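# Slide the held gear down onto its shaft

## Task

The left gripper starts out holding a gear a little above the tip of a shaft. Lower it onto that shaft until it is fully seated and sits square to the shaft, with its teeth engaged in the neighbouring gear. Forcing or wedging the gear with too much force counts as failure.

## Robot and tools

Robot: two arms, left_arm and right_arm, each ending in a parallel gripper. Only the left gripper holds the gear; the right arm can stay still. Its base pose comes first in any row, then the right arm's.

Frame: every position, pose and offset uses the scene frame. Its origin is at table-top height, midway between the two nominal arm bases. +z points up, +x points out over the table, and left_arm is on the +y side (this does not match image left or right). Measured bases: left_arm at (+0.005, +0.311, 0) m, quat_wxyz (+1.000, 0, 0, +0.021); right_arm at (-0.029, -0.297, 0) m, quat_wxyz (+1.000, 0, 0, +0.017). The gripper's fingers point along its own +z and separate along its own y. end_effector_position is the point between the pads, roughly 1 cm short of the fingertips. Reported poses can be a few cm off, more at long reach.

Row layout, shared by execute_actions and move: one row is 14 numbers, each in [-1, 1]. Numbers 1-7 are left_arm: dx, dy, dz, rx, ry, rz, opening. Numbers 8-14 are the same seven for right_arm. dx, dy, dz are offsets along the scene axes, and rx, ry, rz form one rotation vector about the hand's own position. These six are offsets from that arm's Hand target, not poses. Scale: 1.0 is 0.6 m or 180 degrees, so 0.01 is 6 mm or 1.8 degrees. A translation longer than 1.0 may be shortened. opening is absolute, not an offset: +1 is fully open (0.094 m) and -1 is closed. Sending 0 for all six pose numbers re-commands the current Hand target. To keep a gripper as it is, repeat its present opening; a 0 there is a real command for half open.

execute_actions(actions, cameras): actions is a list of actions. Each action is up to 15 rows, one row per 1/30 s step; if fewer rows are given, the last one is held to fill 15 steps. Every row of an action counts from the Hand target at that action's start. A repeated offset in the next action moves the arm again by the same amount. Images come back only when actions is [] or cameras names some. cameras takes names, ["all"] or [].

move(target, speed, blend, opening_speed, grip_force, blocking, cameras): target is one 14-number row, or up to 15 such rows. Every row counts from the Hand targets at the move's start, not from the previous row. The paths are straight and end together. They last from 0.5 s up to 10 s and do not avoid obstacles. speed is in m/s, 0.002 to 2.9, default 0.25; turning is capped at twice that in rad/s. blend, in m, rounds corners of a list; 0 means stop at each point. opening_speed is in units of the -1..1 scale per second, at least 0.2. grip_force is newtons per pad, 10 to 50, and it stays set. blocking=false returns after about 0.5 s while the move continues. The result adds a move: line giving the ending (done, off_target, moving, held, fault) and any limits, such as limits=paced (pose clipped) or limits=held (steps withheld). done means the arm is at rest within 10 mm and 2 degrees of its target. Neither done nor off_target tells you whether there is contact.

wait(seconds 0 to 10): the arms hold their last command, and a running move continues. stop(): brakes a running move. zoom_image(camera, region): region is [x0, y0, x1, y1] in pixels of that camera's newest image, at most 504 by 504. finished_scene(scene): give the current scene's number once the gear is seated; it cannot be undone.

Cameras: cam_head_left and cam_head_right (896x504, on a fixed bar behind the arms), cam_left_wrist and cam_right_wrist (672x504, fisheye, on the wrists). The calibration lines give K and T_world_to_cam; expect errors of several mm and under about 2 degrees.

Results: end_effector_position (m) and end_effector_quat_wxyz for each arm. Hand target is the last commanded pose after clipping; the next offsets start from it. The gripper often stops short of it, and any new command, even all zeros, asks for it again. Tool commands lists the current openings. grip_measured is the measured opening on the -1..1 scale; the last Joint positions number is the same in metres. grip_effort_nm is the gripper motor's effort (negative = closing); it is not pad force. Joint torques are in Joint positions order, positive toward a larger angle, noisy and offset. Joint velocities reading within noise means the arm is still. After execute_actions, some step positions are listed. MOTOR HOT appears at 75 °C; at 90 °C an OVER-TEMPERATURE FAULT folds that arm away for good.

Control notes: each step, the commanded orientation is clipped to within 40 degrees of the measured one. Friction and weight can leave the hand short, low or tilted, and small steps may not happen or may drift. After each motion, check the position and tilt and correct them. Keep the gear's axis parallel to the shaft, which is usually vertical.

What to avoid: pushing hard or jamming. A target set far past a contact, or a fast move into it, presses harder. An arm blocked by something keeps pushing until you command its target back past the gripper. Approach slowly (low speed, a few mm per step), and let a small wiggle or a tooth alignment do the work rather than force. Do not open the left gripper until the gear is seated and still, or it may drop or fall off the table. After releasing, lift clear gently. Keep the arms and wrist-camera cables away from each other, the fixtures and the table. Don't route a path near an arm's own base. Avoid holding an arm stretched out or pushing for long, since that heats the motors.

Each tool is called after ">>>" as name(argument=value, ...), one argument or row to a line, values as JSON.

## Session

>>> execute_actions(
  actions=[],
)

>>> zoom_image(
  camera="cam_left_wrist",
  region=[180, 150, 500, 400],
)

>>> zoom_image(
  camera="cam_head_left",
  region=[400, 200, 600, 350],
)

>>> zoom_image(
  camera="cam_head_right",
  region=[300, 200, 500, 350],
)

Scene clock: 0.00 s.
left_arm: end_effector_position=(+0.2945, +0.1693, +0.1202) grip_measured=-0.638 grip_effort_nm=n/a end_effector_quat_wxyz=(-0.002, +0.847, +0.531, +0.003) | right_arm: end_effector_position=(+0.3519, -0.2840, +0.4022) grip_measured=+1.000 grip_effort_nm=n/a end_effector_quat_wxyz=(+0.707, -0.012, +0.707, +0.012)
Joint positions: left_arm=[-0.502 1.763 1.505 -1.314 -0.008 1.563 0.017] | right_arm=[0 1.047 1.047 0 0 0 0.094]
Joint velocities: within noise
Joint torques (N m): no reading
Heat: left arm: 36 °C; right arm: 38 °C.
Hand target: left_arm +0.2981, +0.1671, +0.1291; +0.013, +0.847, +0.531, +0.011 | right_arm +0.3497, -0.2841, +0.4129; +0.717, -0.012, +0.697, +0.012
Tool commands: left_gripper/opening=-1.0 right_gripper/opening=+1.0

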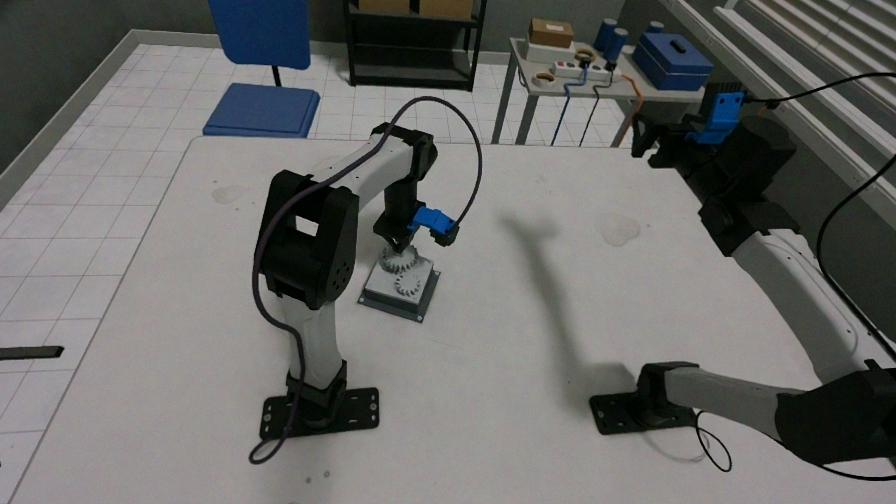

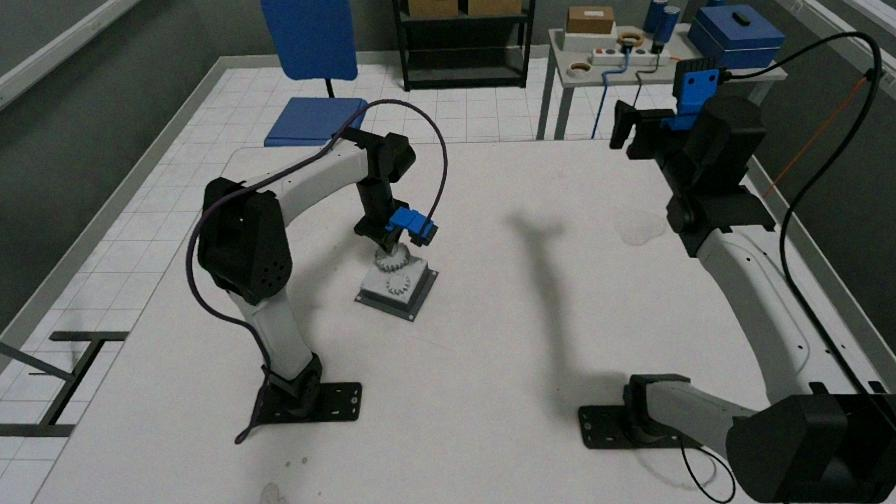

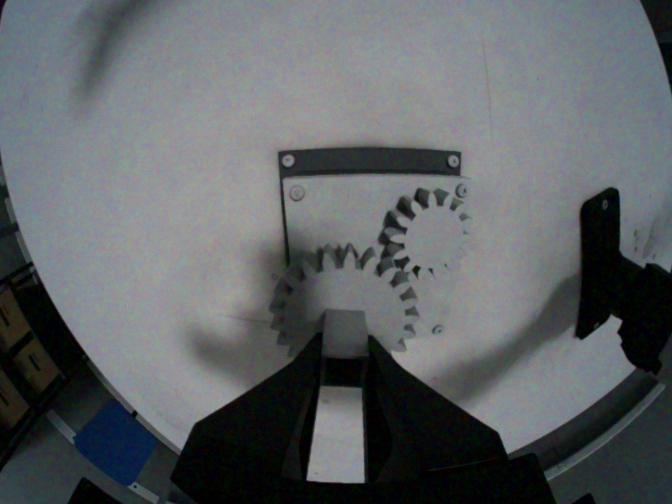

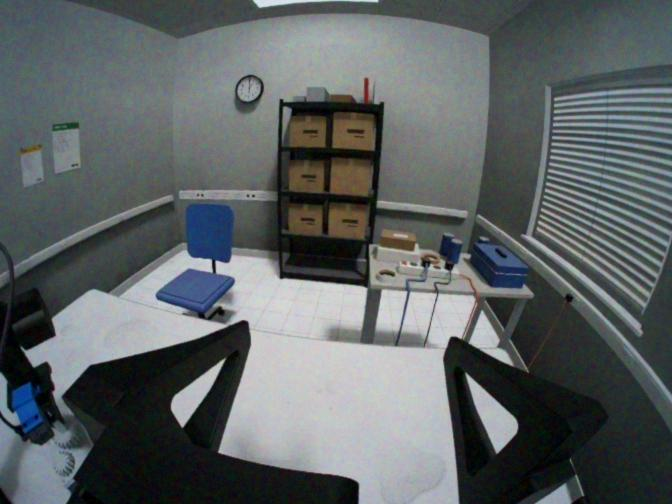

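Scaled by 1.575 from the camera's 672x504 image, which has a finer 960x720 frame.

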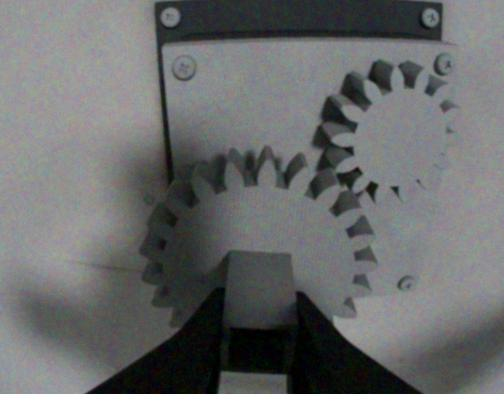

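Scaled by 2.520 from the camera's 896x504 image, which has a finer 1280x720 frame.

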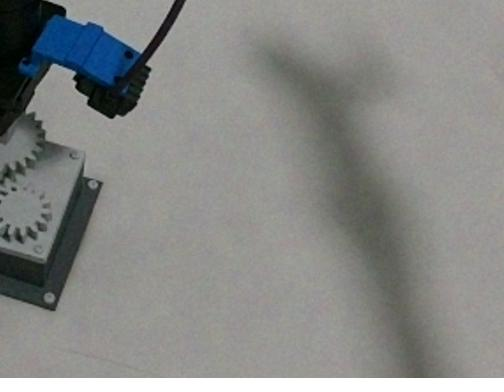

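Scaled by 2.520 from the camera's 896x504 image, which has a finer 1280x720 frame.

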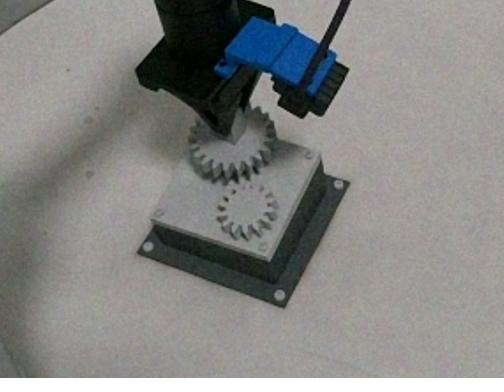

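>>> move(
  target=[0,0,-0.008,0,0,0,-1,0,0,0,0,0,0,1],
  speed=0.02,
)

>>> move(
  target=[0,0,-0.008,0,0,0,-1,0,0,0,0,0,0,1],
  speed=0.02,
  cameras=["cam_left_wrist","cam_head_right"],
)

>>> zoom_image(
  camera="cam_left_wrist",
  region=[220, 130, 500, 390],
)

>>> zoom_image(
  camera="cam_head_right",
  region=[340, 220, 450, 330],
)

Scene clock: 2.50 s.
left_arm: end_effector_position=(+0.2949, +0.1691, +0.1202) grip_measured=-0.638 grip_effort_nm=-1.02 end_effector_quat_wxyz=(-0.002, +0.847, +0.531, +0.003) | right_arm: end_effector_position=(+0.3519, -0.2840, +0.4022) grip_measured=+1.000 grip_effort_nm=-0.01 end_effector_quat_wxyz=(+0.707, -0.012, +0.707, +0.012)
Joint positions: left_arm=[-0.502 1.763 1.505 -1.312 -0.008 1.563 0.017] | right_arm=[0 1.047 1.047 0 0 0 0.094]
Joint torques (N m): left_arm=[-0.27 -7.75 6.09 0.64 0.14 -0.11] | right_arm=[0.25 -2.19 7.99 2.23 -0.11 -0.12]
Heat: left arm: 36 °C; right arm: 39 °C.
Hand target: left_arm +0.2982, +0.1671, +0.1243; +0.013, +0.847, +0.531, +0.011 | right_arm +0.3497, -0.2841, +0.4129; +0.717, -0.012, +0.697, +0.012
Off the commanded pose: left_arm 0.006 m, 2 deg | right_arm 0.011 m, 2 deg.
move: off_target (right_arm)

Scene clock: 3.20 s.
left_arm: end_effector_position=(+0.2944, +0.1694, +0.1180) grip_measured=-0.638 grip_effort_nm=-1.02 end_effector_quat_wxyz=(-0.003, +0.847, +0.531, +0.003) | right_arm: end_effector_position=(+0.3519, -0.2840, +0.4022) grip_measured=+1.000 grip_effort_nm=-0.01 end_effector_quat_wxyz=(+0.707, -0.012, +0.707, +0.012)
Joint positions: left_arm=[-0.502 1.763 1.497 -1.306 -0.008 1.563 0.017] | right_arm=[0 1.047 1.047 0 0 0 0.094]
Joint torques (N m): left_arm=[-0.29 -7.69 5.18 0.74 0.14 -0.11] | right_arm=[0.27 -2.07 8.2 2.25 -0.05 -0.15]
Heat: left arm: 36 °C; right arm: 39 °C.
Hand target: left_arm +0.2981, +0.1671, +0.1195; +0.013, +0.847, +0.531, +0.011 | right_arm +0.3497, -0.2841, +0.4129; +0.717, -0.012, +0.697, +0.012
Off the commanded pose: left_arm 0.005 m, 2 deg | right_arm 0.011 m, 2 deg.
move: off_target (right_arm)
camera_calibration:
cam_left_wrist: T_world_to_cam=[[-0.918204, 0.394331, -0.0374833, 0.213816], [0.350675, 0.853243, 0.38601, -0.248545], [0.184198, 0.341292, -0.921733, 0.104959], [0, 0, 0, 1]] pos_world=[0.264152, 0.0919329, 0.2007]
Images, in order (width x height): cam_head_right 896x504, cam_left_wrist 672x504.

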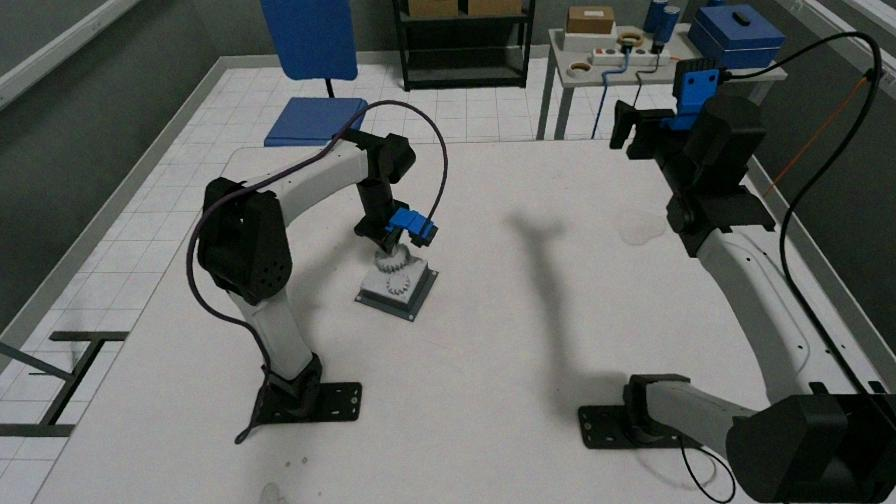

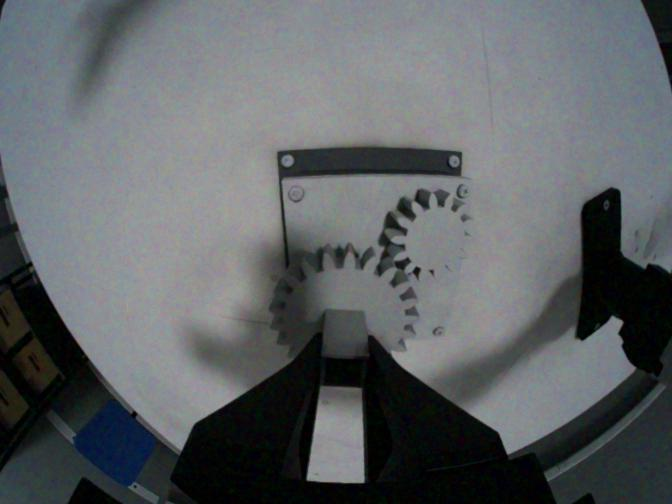

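Scaled by 1.800 from the camera's 672x504 image, which has a finer 960x720 frame.

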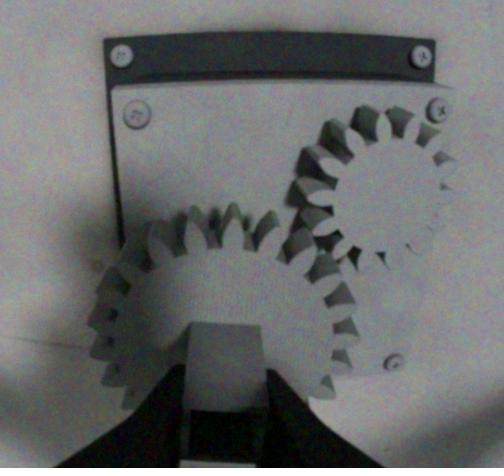

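Scaled by 4.582 from the camera's 896x504 image, which has a finer 1280x720 frame.

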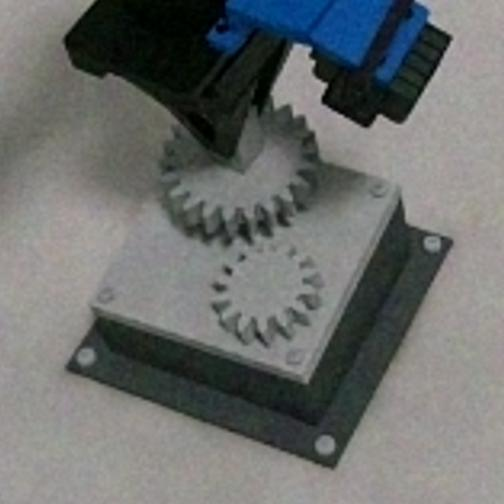

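>>> move(
  target=[0,0,-0.006,0,0,0,-1,0,0,0,0,0,0,1],
  speed=0.02,
)

>>> move(
  target=[0,0,-0.006,0,0,0,-1,0,0,0,0,0,0,1],
  speed=0.02,
)

Scene clock: 4.57 s.
left_arm: end_effector_position=(+0.2942, +0.1695, +0.1178) grip_measured=-0.638 grip_effort_nm=-1.02 end_effector_quat_wxyz=(+0.000, +0.847, +0.531, +0.004) | right_arm: end_effector_position=(+0.3519, -0.2840, +0.4022) grip_measured=+1.000 grip_effort_nm=-0.01 end_effector_quat_wxyz=(+0.707, -0.012, +0.707, +0.012)
Joint positions: left_arm=[-0.502 1.757 1.489 -1.298 -0.008 1.563 0.017] | right_arm=[0 1.047 1.047 0 0 0 0.094]
Joint torques (N m): left_arm=[-0.28 -7.09 4.64 0.85 0.14 -0.11] | right_arm=[0.44 -2.15 8.1 2.24 -0.06 -0.17]
Heat: left arm: 36 °C; right arm: 40 °C.
Hand target: left_arm +0.2981, +0.1671, +0.1160; +0.013, +0.847, +0.531, +0.011 | right_arm +0.3497, -0.2841, +0.4129; +0.717, -0.012, +0.697, +0.012
Off the commanded pose: left_arm 0.005 m, 2 deg | right_arm 0.011 m, 2 deg.
move: off_target (right_arm)

Scene clock: 5.27 s.
left_arm: end_effector_position=(+0.2940, +0.1696, +0.1177) grip_measured=-0.638 grip_effort_nm=-1.02 end_effector_quat_wxyz=(+0.003, +0.847, +0.531, +0.006) | right_arm: end_effector_position=(+0.3519, -0.2840, +0.4022) grip_measured=+1.000 grip_effort_nm=-0.01 end_effector_quat_wxyz=(+0.707, -0.012, +0.707, +0.012)
Joint positions: left_arm=[-0.502 1.75 1.479 -1.29 -0.008 1.563 0.017] | right_arm=[0 1.047 1.047 0 0 0 0.094]
Joint torques (N m): left_arm=[-0.27 -6.31 4.21 0.92 0.14 -0.11] | right_arm=[0.51 -2.03 8.03 2.21 -0.05 -0.16]
Heat: left arm: 36 °C; right arm: 40 °C.
Hand target: left_arm +0.2981, +0.1671, +0.1123; +0.013, +0.847, +0.531, +0.011 | right_arm +0.3497, -0.2841, +0.4129; +0.717, -0.012, +0.697, +0.012
Off the commanded pose: left_arm 0.007 m, 1 deg | right_arm 0.011 m, 2 deg.
move: off_target (right_arm)

>>> move(
  target=[
    [0,0,0.03,0,0,0,-1,0,0,0,0,0,0,1],
    [0.03,0.08,0.03,0,0,0,-1,0,0,0,0,0,0,1],
  ],
  speed=0.08,
  blend=0.003,
  cameras=["cam_left_wrist","cam_head_left","cam_head_right"],
)

>>> zoom_image(
  camera="cam_left_wrist",
  region=[220, 110, 500, 390],
)

>>> zoom_image(
  camera="cam_head_right",
  region=[340, 220, 450, 330],
)

Scene clock: 10.53 s.
left_arm: end_effector_position=(+0.3120, +0.2168, +0.1197) grip_measured=-0.638 grip_effort_nm=-1.02 end_effector_quat_wxyz=(+0.001, +0.844, +0.536, +0.006) | right_arm: end_effector_position=(+0.3519, -0.2840, +0.4022) grip_measured=+1.000 grip_effort_nm=-0.01 end_effector_quat_wxyz=(+0.707, -0.012, +0.707, +0.012)
Joint positions: left_arm=[-0.345 1.75 1.487 -1.3 -0.008 1.707 0.017] | right_arm=[0 1.047 1.047 0 0 0 0.094]
Joint torques (N m): left_arm=[-0.01 -6.95 9.5 0.23 0.19 0.03] | right_arm=[0.32 -1.98 8.06 2.21 -0.05 -0.15]
Heat: left arm: 36 °C; right arm: 42 °C.
Hand target: left_arm +0.3162, +0.2151, +0.1304; +0.013, +0.847, +0.531, +0.011 | right_arm +0.3497, -0.2841, +0.4129; +0.717, -0.012, +0.697, +0.012
Off the commanded pose: left_arm 0.012 m, 2 deg | right_arm 0.011 m, 2 deg.
move: off_target (left_arm, right_arm)
camera_calibration:
cam_left_wrist: T_world_to_cam=[[-0.922919, 0.382255, -0.0458321, 0.216342], [0.33647, 0.858719, 0.38651, -0.292591], [0.187102, 0.341296, -0.921146, 0.0862008], [0, 0, 0, 1]] pos_world=[0.281986, 0.139136, 0.202408]
Images, in order (width x height): cam_head_left 896x504, cam_head_right 896x504, cam_left_wrist 672x504.

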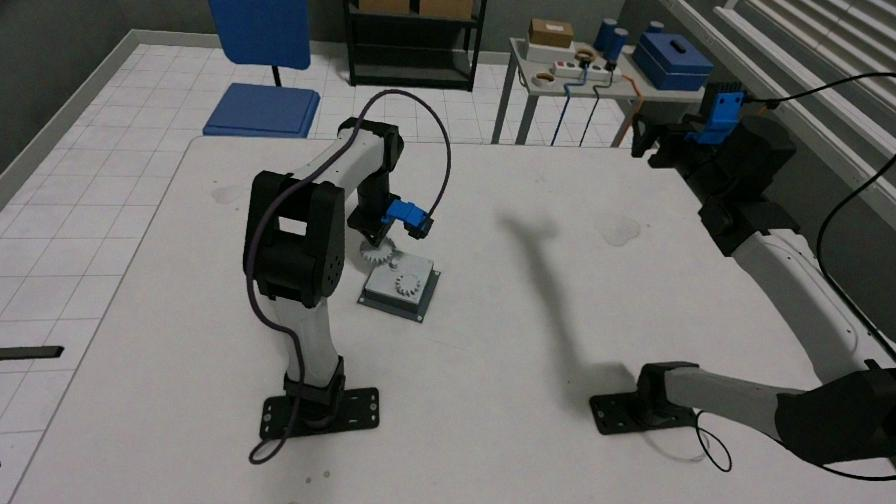

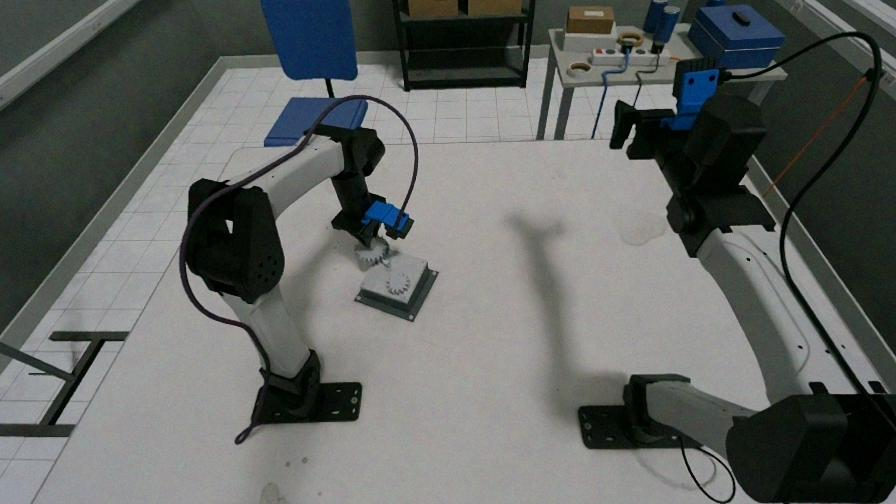

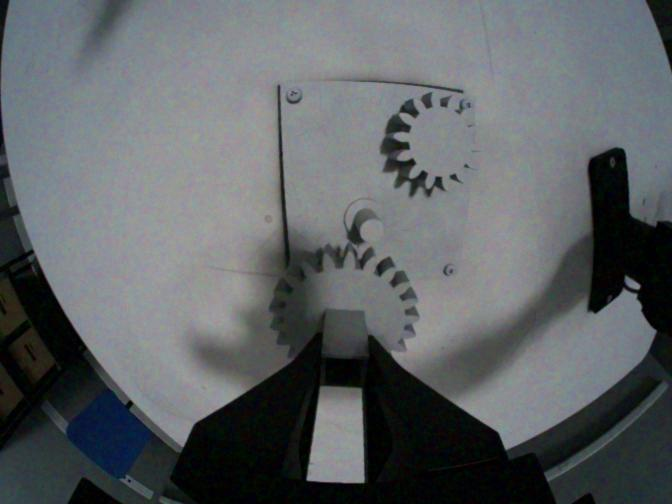

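Scaled by 1.800 from the camera's 672x504 image, which has a finer 960x720 frame.

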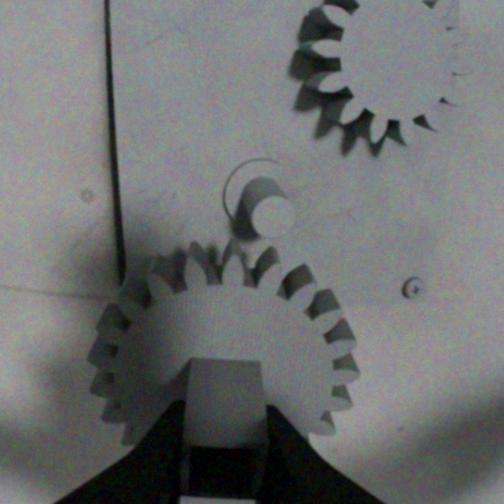

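Scaled by 4.582 from the camera's 896x504 image, which has a finer 1280x720 frame.

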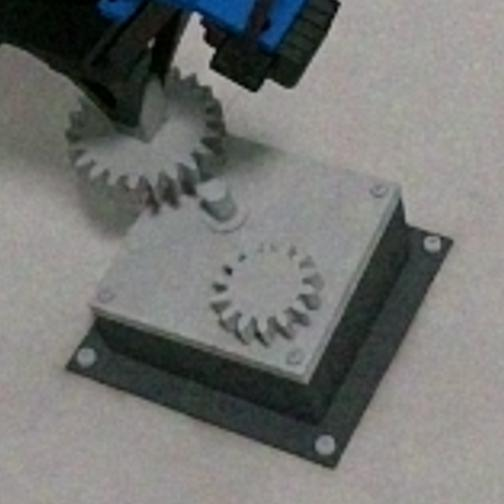

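>>> move(
  target=[-0.0477,-0.0638,0.010,0,0,0,-1,0,0,0,0,0,0,1],
  speed=0.08,
  cameras=["cam_left_wrist","cam_head_left","cam_head_right"],
)

>>> zoom_image(
  camera="cam_left_wrist",
  region=[220, 110, 500, 390],
)

>>> zoom_image(
  camera="cam_head_right",
  region=[340, 220, 450, 330],
)

>>> zoom_image(
  camera="cam_head_left",
  region=[345, 220, 455, 330],
)

Scene clock: 17.60 s.
left_arm: end_effector_position=(+0.2916, +0.1767, +0.1266) grip_measured=-0.638 grip_effort_nm=-1.03 end_effector_quat_wxyz=(+0.004, +0.850, +0.527, +0.007) | right_arm: end_effector_position=(+0.3519, -0.2840, +0.4022) grip_measured=+1.000 grip_effort_nm=-0.01 end_effector_quat_wxyz=(+0.707, -0.012, +0.707, +0.012)
Joint positions: left_arm=[-0.485 1.726 1.487 -1.318 -0.008 1.589 0.017] | right_arm=[0 1.047 1.047 0 0 0 0.094]
Joint torques (N m): left_arm=[-0.61 -8.88 6.49 0.27 0.15 -0.22] | right_arm=[0.32 -2.13 8.23 2.25 -0.01 -0.11]
Heat: left arm: 36 °C; right arm: 43 °C.
Hand target: left_arm +0.2876, +0.1769, +0.1364; +0.013, +0.847, +0.531, +0.011 | right_arm +0.3497, -0.2841, +0.4129; +0.717, -0.012, +0.697, +0.012
Off the commanded pose: left_arm 0.011 m, 1 deg | right_arm 0.011 m, 2 deg.
move: off_target (left_arm, right_arm)
camera_calibration:
cam_left_wrist: T_world_to_cam=[[-0.913786, 0.402794, -0.0524647, 0.2078], [0.353578, 0.85233, 0.385379, -0.25773], [0.199946, 0.333603, -0.921266, 0.107673], [0, 0, 0, 1]] pos_world=[0.259484, 0.10005, 0.209421]
Images, in order (width x height): cam_head_left 896x504, cam_head_right 896x504, cam_left_wrist 672x504.

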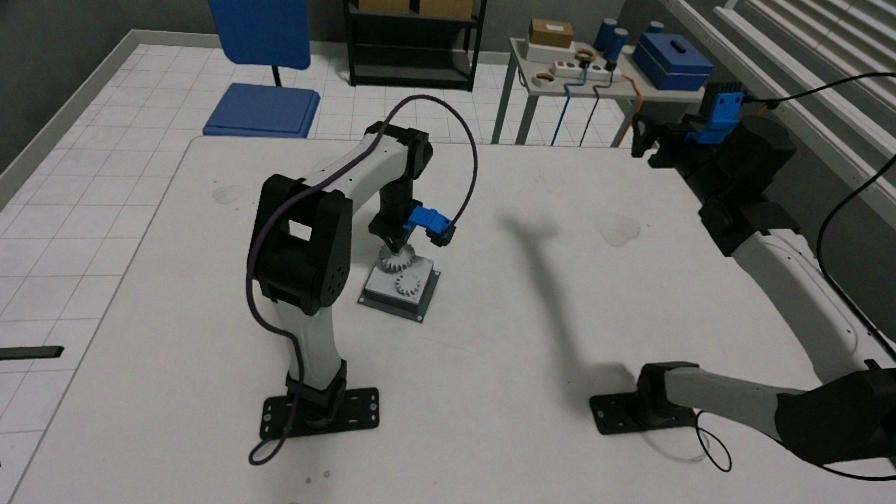

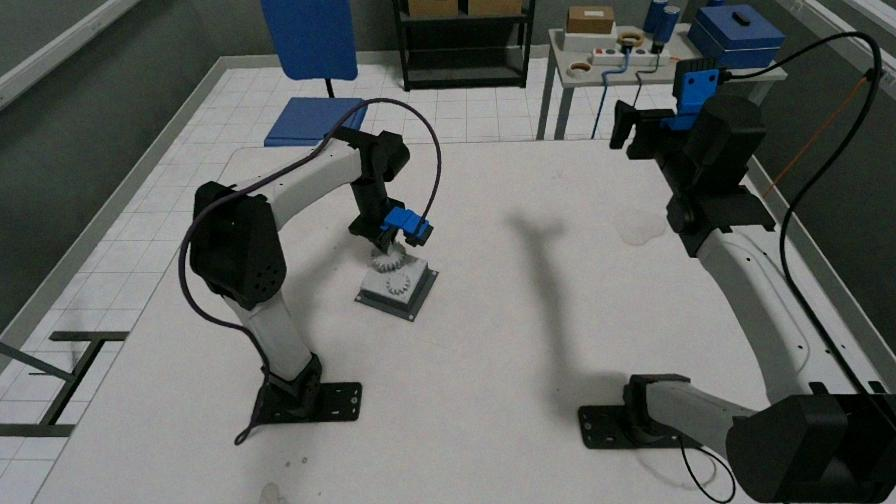

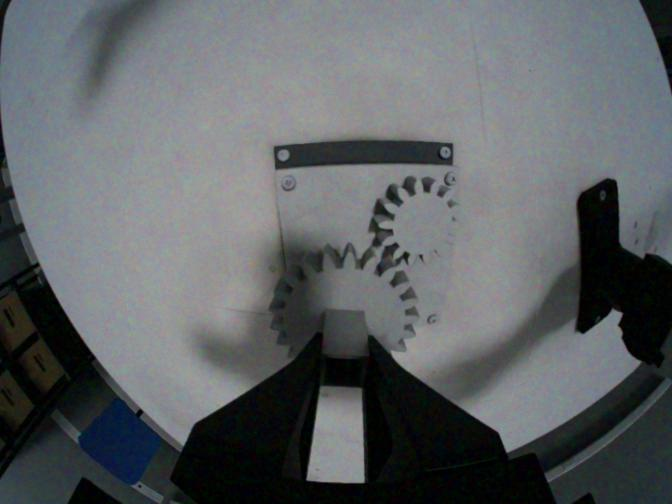

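Scaled by 1.800 from the camera's 672x504 image, which has a finer 960x720 frame.

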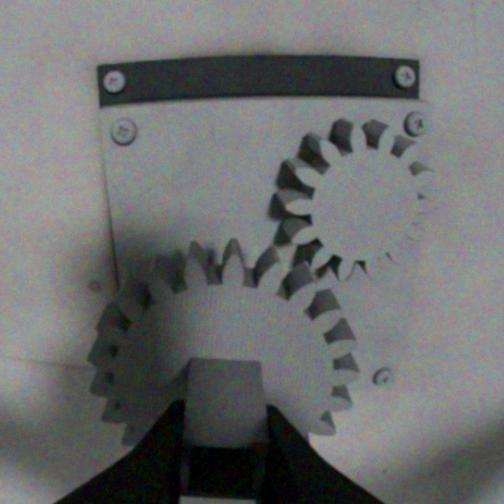

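Scaled by 4.582 from the camera's 896x504 image, which has a finer 1280x720 frame.

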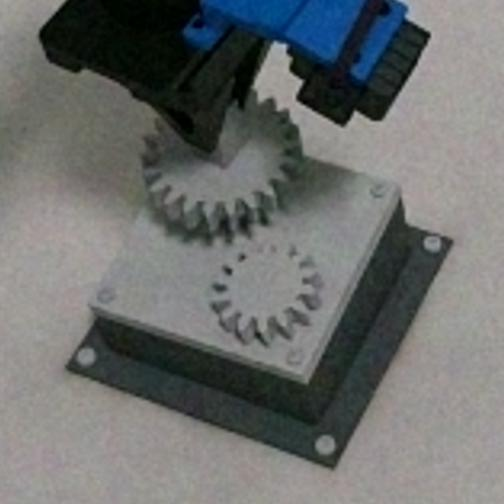

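Scaled by 4.582 from the camera's 896x504 image, which has a finer 1280x720 frame.

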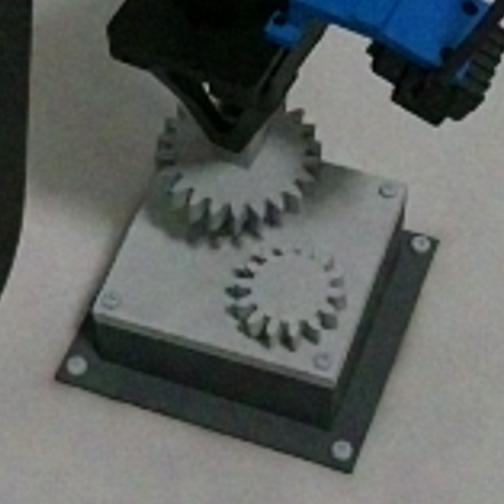

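>>> move(
  target=[-0.0137,0.003,0,0,0,0,-1,0,0,0,0,0,0,1],
  speed=0.05,
  cameras=["cam_left_wrist","cam_head_left","cam_head_right"],
)

>>> zoom_image(
  camera="cam_head_right",
  region=[340, 220, 450, 330],
)

>>> zoom_image(
  camera="cam_left_wrist",
  region=[220, 110, 500, 390],
)

Scene clock: 19.60 s.
left_arm: end_effector_position=(+0.2834, +0.1794, +0.1275) grip_measured=-0.638 grip_effort_nm=-1.02 end_effector_quat_wxyz=(+0.003, +0.849, +0.528, +0.007) | right_arm: end_effector_position=(+0.3519, -0.2840, +0.4022) grip_measured=+1.000 grip_effort_nm=-0.01 end_effector_quat_wxyz=(+0.707, -0.012, +0.707, +0.012)
Joint positions: left_arm=[-0.489 1.695 1.455 -1.318 -0.008 1.583 0.017] | right_arm=[0 1.047 1.047 0 0 0 0.094]
Joint torques (N m): left_arm=[-0.92 -8.61 6.26 0.3 0.14 -0.24] | right_arm=[0.28 -2.26 8.05 2.2 -0.08 -0.17]
Heat: left arm: 36 °C; right arm: 44 °C.
Hand target: left_arm +0.2793, +0.1786, +0.1364; +0.013, +0.847, +0.531, +0.011 | right_arm +0.3497, -0.2841, +0.4129; +0.717, -0.012, +0.697, +0.012
Off the commanded pose: left_arm 0.010 m, 1 deg | right_arm 0.011 m, 2 deg.
move: off_target (right_arm)
camera_calibration:
cam_left_wrist: T_world_to_cam=[[-0.915074, 0.400044, -0.0510423, 0.199898], [0.351497, 0.853195, 0.385367, -0.257026], [0.197713, 0.334698, -0.921351, 0.109585], [0, 0, 0, 1]] pos_world=[0.251599, 0.102647, 0.210219]
Images, in order (width x height): cam_head_left 896x504, cam_head_right 896x504, cam_left_wrist 672x504.

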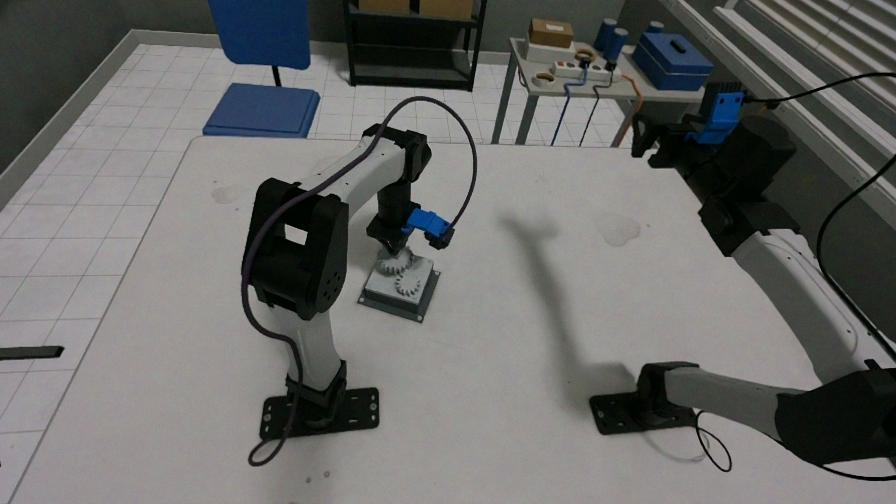

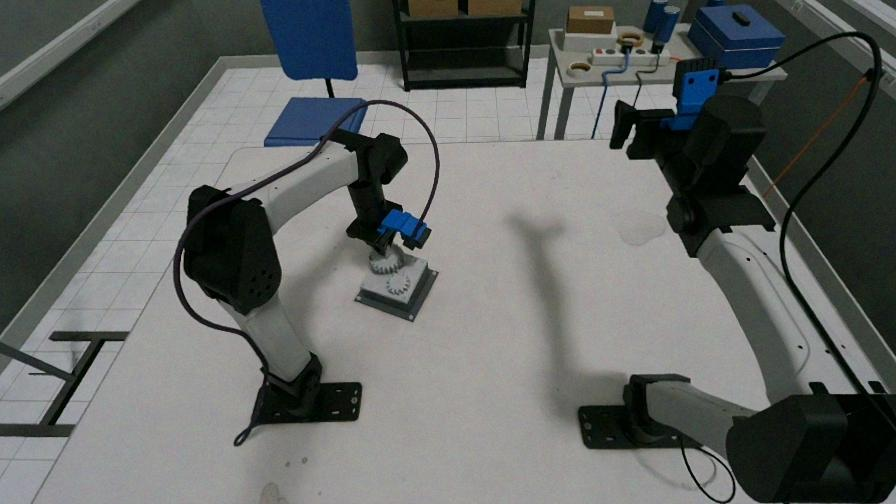

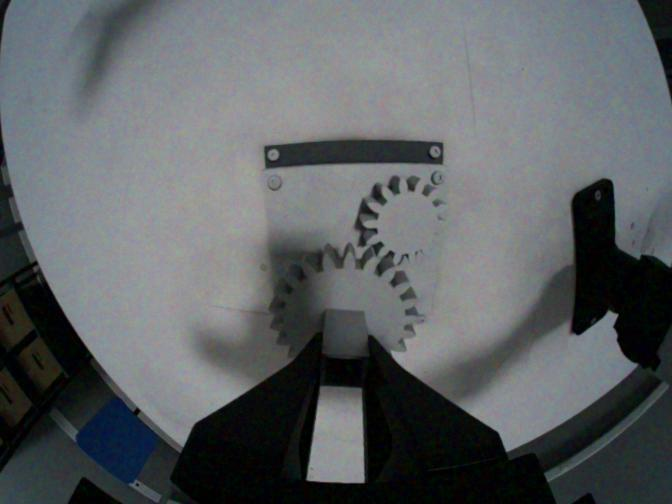

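Scaled by 4.582 from the camera's 896x504 image, which has a finer 1280x720 frame.

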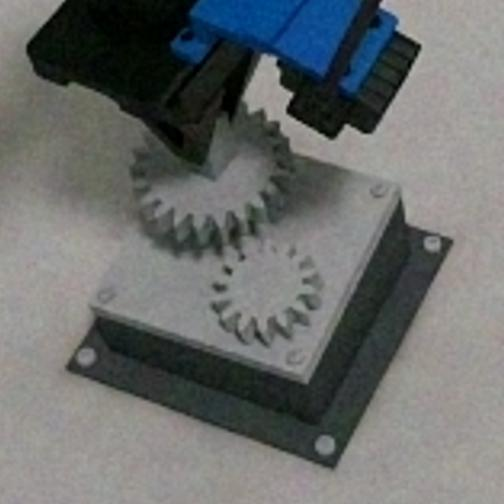

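Scaled by 1.800 from the camera's 672x504 image, which has a finer 960x720 frame.

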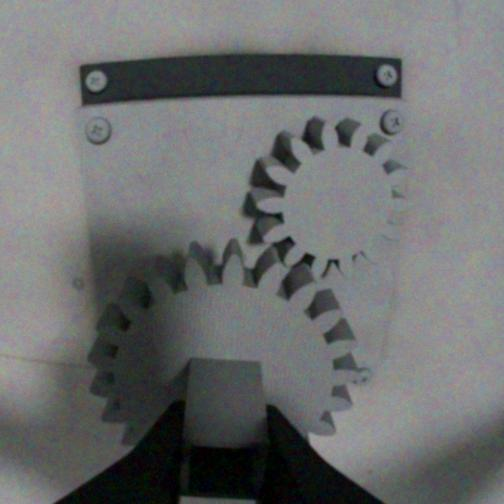

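>>> move(
  target=[0,-0.001,-0.017,0,0,0,-1,0,0,0,0,0,0,1],
  speed=0.03,
)

>>> move(
  target=[0,0,-0.008,0,0,0,-1,0,0,0,0,0,0,1],
  speed=0.02,
)

Scene clock: 21.97 s.
left_arm: end_effector_position=(+0.2765, +0.1821, +0.1186) grip_measured=-0.638 grip_effort_nm=-1.02 end_effector_quat_wxyz=(-0.009, +0.849, +0.528, -0.001) | right_arm: end_effector_position=(+0.3519, -0.2840, +0.4022) grip_measured=+1.000 grip_effort_nm=-0.01 end_effector_quat_wxyz=(+0.707, -0.012, +0.707, +0.012)
Joint positions: left_arm=[-0.491 1.694 1.418 -1.311 -0.008 1.581 0.017] | right_arm=[0 1.047 1.047 0 0 0 0.094]
Joint torques (N m): left_arm=[-0.88 -8.36 6.04 0.61 0.15 -0.23] | right_arm=[0.39 -2.1 8.2 2.17 -0.04 -0.16]
Heat: left arm: 37 °C; right arm: 44 °C.
Hand target: left_arm +0.2793, +0.1781, +0.1261; +0.013, +0.847, +0.531, +0.011 | right_arm +0.3497, -0.2841, +0.4129; +0.717, -0.012, +0.697, +0.012
Off the commanded pose: left_arm 0.009 m, 3 deg | right_arm 0.011 m, 2 deg.
move: off_target (left_arm, right_arm)

Scene clock: 22.67 s.
left_arm: end_effector_position=(+0.2762, +0.1822, +0.1183) grip_measured=-0.638 grip_effort_nm=-1.02 end_effector_quat_wxyz=(-0.005, +0.849, +0.528, +0.001) | right_arm: end_effector_position=(+0.3519, -0.2840, +0.4022) grip_measured=+1.000 grip_effort_nm=-0.01 end_effector_quat_wxyz=(+0.707, -0.012, +0.707, +0.012)
Joint positions: left_arm=[-0.491 1.684 1.406 -1.299 -0.008 1.581 0.017] | right_arm=[0 1.047 1.047 0 0 0 0.094]
Joint torques (N m): left_arm=[-0.88 -7.38 5.37 0.71 0.15 -0.23] | right_arm=[0.39 -2.22 8.03 2.19 -0.04 -0.2]
Heat: left arm: 37 °C; right arm: 44 °C.
Hand target: left_arm +0.2793, +0.1781, +0.1213; +0.013, +0.847, +0.531, +0.011 | right_arm +0.3497, -0.2841, +0.4129; +0.717, -0.012, +0.697, +0.012
Off the commanded pose: left_arm 0.006 m, 2 deg | right_arm 0.011 m, 2 deg.
move: off_target (right_arm)

>>> move(
  target=[0.012,-0.0063,0.002,0,0,0,-1,0,0,0,0,0,0,1],
  speed=0.02,
)

Scene clock: 24.37 s.
left_arm: end_effector_position=(+0.2764, +0.1821, +0.1185) grip_measured=-0.638 grip_effort_nm=-1.02 end_effector_quat_wxyz=(-0.004, +0.849, +0.529, +0.002) | right_arm: end_effector_position=(+0.3519, -0.2840, +0.4022) grip_measured=+1.000 grip_effort_nm=-0.01 end_effector_quat_wxyz=(+0.707, -0.012, +0.707, +0.012)
Joint positions: left_arm=[-0.491 1.684 1.407 -1.299 -0.008 1.58 0.017] | right_arm=[0 1.047 1.047 0 0 0 0.094]
Joint torques (N m): left_arm=[-0.99 -4.85 9.06 0.62 0.14 -0.23] | right_arm=[0.24 -2.25 8.05 2.23 -0.06 -0.13]
Heat: left arm: 37 °C; right arm: 45 °C.
Hand target: left_arm +0.2866, +0.1743, +0.1226; +0.013, +0.847, +0.531, +0.011 | right_arm +0.3497, -0.2841, +0.4129; +0.717, -0.012, +0.697, +0.012
Off the commanded pose: left_arm 0.013 m, 2 deg | right_arm 0.011 m, 2 deg.
move: off_target (left_arm, right_arm)

>>> move(
  target=[0.006,-0.001,0.006,0,0,0,-1,0,0,0,0,0,0,1],
  speed=0.02,
)

>>> move(
  target=[0.004,-0.001,-0.002,0,0,0,-1,0,0,0,0,0,0,1],
  speed=0.02,
)

Scene clock: 25.57 s.
left_arm: end_effector_position=(+0.2817, +0.1796, +0.1185) grip_measured=-0.638 grip_effort_nm=-1.02 end_effector_quat_wxyz=(-0.003, +0.849, +0.529, +0.002) | right_arm: end_effector_position=(+0.3519, -0.2840, +0.4022) grip_measured=+1.000 grip_effort_nm=-0.01 end_effector_quat_wxyz=(+0.707, -0.012, +0.707, +0.012)
Joint positions: left_arm=[-0.491 1.704 1.429 -1.299 -0.008 1.58 0.017] | right_arm=[0 1.047 1.047 0 0 0 0.094]
Joint torques (N m): left_arm=[-0.64 -5.61 9.66 0.44 0.14 -0.2] | right_arm=[0.47 -2 8.02 2.17 -0.06 -0.15]
Heat: left arm: 37 °C; right arm: 45 °C.
Hand target: left_arm +0.2901, +0.1737, +0.1262; +0.013, +0.847, +0.531, +0.011 | right_arm +0.3497, -0.2841, +0.4129; +0.717, -0.012, +0.697, +0.012
Off the commanded pose: left_arm 0.013 m, 2 deg | right_arm 0.011 m, 2 deg.
move: off_target (left_arm, right_arm)

Scene clock: 26.27 s.
left_arm: end_effector_position=(+0.2834, +0.1788, +0.1179) grip_measured=-0.638 grip_effort_nm=-1.02 end_effector_quat_wxyz=(-0.004, +0.849, +0.529, +0.002) | right_arm: end_effector_position=(+0.3519, -0.2840, +0.4022) grip_measured=+1.000 grip_effort_nm=-0.01 end_effector_quat_wxyz=(+0.707, -0.012, +0.707, +0.012)
Joint positions: left_arm=[-0.491 1.712 1.437 -1.299 -0.008 1.58 0.017] | right_arm=[0 1.047 1.047 0 0 0 0.094]
Joint torques (N m): left_arm=[-0.5 -5.57 9.5 0.49 0.14 -0.18] | right_arm=[0.38 -2.13 8.28 2.18 -0.07 -0.15]
Heat: left arm: 37 °C; right arm: 45 °C.
Hand target: left_arm +0.2925, +0.1732, +0.1249; +0.013, +0.847, +0.531, +0.011 | right_arm +0.3497, -0.2841, +0.4129; +0.717, -0.012, +0.697, +0.012
Off the commanded pose: left_arm 0.013 m, 2 deg | right_arm 0.011 m, 2 deg.
move: off_target (left_arm, right_arm)

>>> move(
  target=[0.002,-0.001,-0.006,0,0,0,-1,0,0,0,0,0,0,1],
  speed=0.02,
)

>>> move(
  target=[0.003,-0.001,-0.004,0,0,0,-1,0,0,0,0,0,0,1],
  speed=0.02,
)

>>> move(
  target=[0.003,-0.001,-0.004,0,0,0,-1,0,0,0,0,0,0,1],
  speed=0.02,
)

Scene clock: 27.87 s.
left_arm: end_effector_position=(+0.2834, +0.1788, +0.1178) grip_measured=-0.638 grip_effort_nm=-1.02 end_effector_quat_wxyz=(-0.004, +0.849, +0.529, +0.002) | right_arm: end_effector_position=(+0.3519, -0.2840, +0.4022) grip_measured=+1.000 grip_effort_nm=-0.01 end_effector_quat_wxyz=(+0.707, -0.012, +0.707, +0.012)
Joint positions: left_arm=[-0.491 1.713 1.437 -1.299 -0.008 1.58 0.017] | right_arm=[0 1.047 1.047 0 0 0 0.094]
Joint torques (N m): left_arm=[-0.49 -5.15 8.77 0.63 0.14 -0.18] | right_arm=[0.38 -2.15 8.06 2.28 -0.05 -0.13]
Heat: left arm: 37 °C; right arm: 45 °C.
Hand target: left_arm +0.2937, +0.1726, +0.1213; +0.013, +0.847, +0.531, +0.011 | right_arm +0.3497, -0.2841, +0.4129; +0.717, -0.012, +0.697, +0.012
Off the commanded pose: left_arm 0.013 m, 2 deg | right_arm 0.011 m, 2 deg.
move: off_target (left_arm, right_arm)

Scene clock: 28.57 s.
left_arm: end_effector_position=(+0.2836, +0.1787, +0.1178) grip_measured=-0.638 grip_effort_nm=-1.02 end_effector_quat_wxyz=(-0.004, +0.849, +0.529, +0.002) | right_arm: end_effector_position=(+0.3519, -0.2840, +0.4022) grip_measured=+1.000 grip_effort_nm=-0.01 end_effector_quat_wxyz=(+0.707, -0.012, +0.707, +0.012)
Joint positions: left_arm=[-0.491 1.713 1.437 -1.299 -0.008 1.58 0.017] | right_arm=[0 1.047 1.047 0 0 0 0.094]
Joint torques (N m): left_arm=[-0.43 -4.56 8.66 0.73 0.14 -0.18] | right_arm=[0.35 -1.95 8.02 2.24 -0.04 -0.14]
Heat: left arm: 37 °C; right arm: 45 °C.
Hand target: left_arm +0.2955, +0.1719, +0.1190; +0.013, +0.847, +0.531, +0.011 | right_arm +0.3497, -0.2841, +0.4129; +0.717, -0.012, +0.697, +0.012
Off the commanded pose: left_arm 0.014 m, 2 deg | right_arm 0.011 m, 2 deg.
move: off_target (left_arm, right_arm)

Scene clock: 29.27 s.
left_arm: end_effector_position=(+0.2854, +0.1788, +0.1170) grip_measured=-0.638 grip_effort_nm=-1.02 end_effector_quat_wxyz=(-0.005, +0.849, +0.529, +0.004) | right_arm: end_effector_position=(+0.3519, -0.2840, +0.4022) grip_measured=+1.000 grip_effort_nm=-0.01 end_effector_quat_wxyz=(+0.707, -0.012, +0.707, +0.012)
Joint positions: left_arm=[-0.491 1.719 1.44 -1.296 -0.013 1.58 0.017] | right_arm=[0 1.047 1.047 0 0 0 0.094]
Joint torques (N m): left_arm=[-0.34 -4.46 8.29 0.79 0.19 -0.17] | right_arm=[0.18 -2.14 8.12 2.24 -0.09 -0.15]
Heat: left arm: 37 °C; right arm: 45 °C.
Hand target: left_arm +0.2973, +0.1713, +0.1167; +0.013, +0.847, +0.531, +0.011 | right_arm +0.3497, -0.2841, +0.4129; +0.717, -0.012, +0.697, +0.012
Off the commanded pose: left_arm 0.014 m, 2 deg | right_arm 0.011 m, 2 deg.
move: off_target (left_arm, right_arm)

>>> move(
  target=[0.002,0,-0.004,0,0,0,-1,0,0,0,0,0,0,1],
  speed=0.02,
  cameras=["cam_left_wrist","cam_head_left","cam_head_right"],
)

>>> zoom_image(
  camera="cam_left_wrist",
  region=[220, 110, 500, 390],
)

>>> zoom_image(
  camera="cam_head_right",
  region=[340, 220, 450, 330],
)

Scene clock: 30.93 s.
left_arm: end_effector_position=(+0.2854, +0.1788, +0.1168) grip_measured=-0.638 grip_effort_nm=-1.02 end_effector_quat_wxyz=(-0.005, +0.849, +0.529, +0.004) | right_arm: end_effector_position=(+0.3519, -0.2840, +0.4022) grip_measured=+1.000 grip_effort_nm=-0.01 end_effector_quat_wxyz=(+0.707, -0.012, +0.707, +0.012)
Joint positions: left_arm=[-0.491 1.72 1.44 -1.296 -0.013 1.58 0.017] | right_arm=[0 1.047 1.047 0 0 0 0.094]
Joint torques (N m): left_arm=[-0.16 -4.12 7.84 0.89 0.19 -0.15] | right_arm=[0.61 -2.21 8.13 2.24 -0.04 -0.16]
Heat: left arm: 37 °C; right arm: 45 °C.
Hand target: left_arm +0.2985, +0.1713, +0.1142; +0.013, +0.847, +0.531, +0.011 | right_arm +0.3497, -0.2841, +0.4129; +0.717, -0.012, +0.697, +0.012
Off the commanded pose: left_arm 0.015 m, 2 deg | right_arm 0.011 m, 2 deg.
move: off_target (left_arm, right_arm)
camera_calibration:
cam_left_wrist: T_world_to_cam=[[-0.916245, 0.399133, -0.0344768, 0.200029], [0.355162, 0.849083, 0.391049, -0.254091], [0.185354, 0.346051, -0.919724, 0.10081], [0, 0, 0, 1]] pos_world=[0.254833, 0.101021, 0.198975]
Images, in order (width x height): cam_head_left 896x504, cam_head_right 896x504, cam_left_wrist 672x504.

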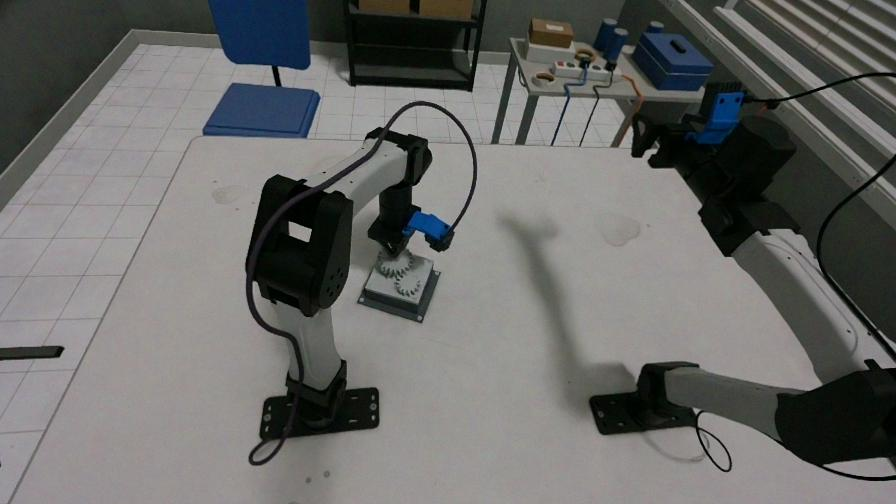

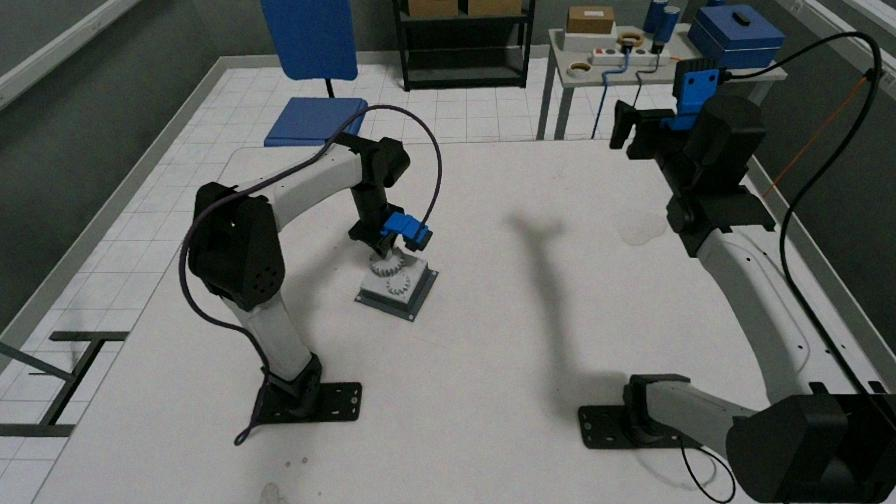

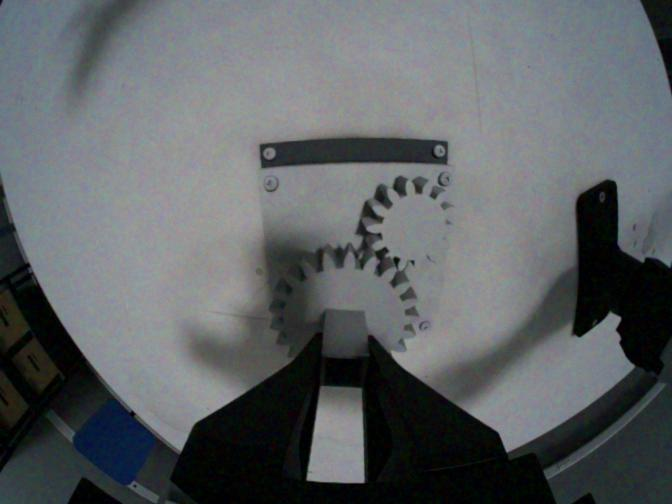

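Scaled by 1.800 from the camera's 672x504 image, which has a finer 960x720 frame.

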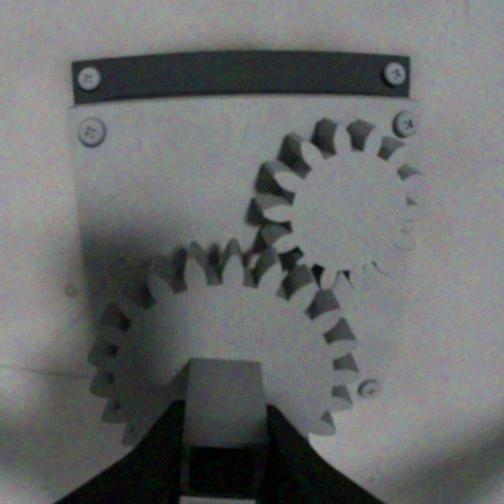

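Scaled by 4.582 from the camera's 896x504 image, which has a finer 1280x720 frame.

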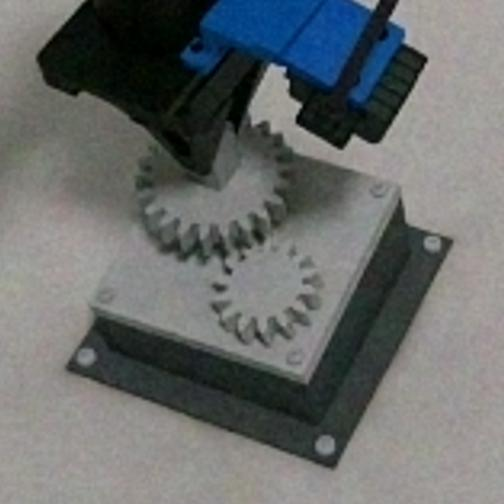

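>>> move(
  target=[-0.005,0.009,0,0,0,0,-1,0,0,0,0,0,0,1],
  speed=0.02,
)

>>> move(
  target=[0.0,0.004,0,0,0,0,-1,0,0,0,0,0,0,1],
  speed=0.02,
)

Scene clock: 33.27 s.
left_arm: end_effector_position=(+0.2860, +0.1800, +0.1168) grip_measured=-0.638 grip_effort_nm=-1.02 end_effector_quat_wxyz=(-0.005, +0.848, +0.531, +0.004) | right_arm: end_effector_position=(+0.3519, -0.2840, +0.4022) grip_measured=+1.000 grip_effort_nm=-0.01 end_effector_quat_wxyz=(+0.707, -0.012, +0.707, +0.012)
Joint positions: left_arm=[-0.486 1.72 1.44 -1.296 -0.012 1.58 0.017] | right_arm=[0 1.047 1.047 0 0 0 0.094]
Joint torques (N m): left_arm=[0.49 -5.71 5.79 0.92 0.19 -0.04] | right_arm=[0.68 -2.11 8.06 2.21 -0.12 -0.16]
Heat: left arm: 37 °C; right arm: 46 °C.
Hand target: left_arm +0.2955, +0.1767, +0.1142; +0.013, +0.847, +0.531, +0.011 | right_arm +0.3497, -0.2841, +0.4129; +0.717, -0.012, +0.697, +0.012
Off the commanded pose: left_arm 0.010 m, 2 deg | right_arm 0.011 m, 2 deg.
move: off_target (right_arm)

Scene clock: 33.97 s.
left_arm: end_effector_position=(+0.2862, +0.1806, +0.1168) grip_measured=-0.638 grip_effort_nm=-1.02 end_effector_quat_wxyz=(-0.003, +0.846, +0.533, +0.001) | right_arm: end_effector_position=(+0.3519, -0.2840, +0.4022) grip_measured=+1.000 grip_effort_nm=-0.01 end_effector_quat_wxyz=(+0.707, -0.012, +0.707, +0.012)
Joint positions: left_arm=[-0.48 1.72 1.44 -1.296 -0.006 1.58 0.017] | right_arm=[0 1.047 1.047 0 0 0 0.094]
Joint torques (N m): left_arm=[0.59 -6 5.38 0.93 0.12 0.02] | right_arm=[0.47 -2.1 8.21 2.19 -0.08 -0.09]
Heat: left arm: 37 °C; right arm: 46 °C.
Hand target: left_arm +0.2955, +0.1791, +0.1142; +0.013, +0.847, +0.531, +0.011 | right_arm +0.3497, -0.2841, +0.4129; +0.717, -0.012, +0.697, +0.012
Off the commanded pose: left_arm 0.010 m, 2 deg | right_arm 0.011 m, 2 deg.
move: off_target (right_arm)


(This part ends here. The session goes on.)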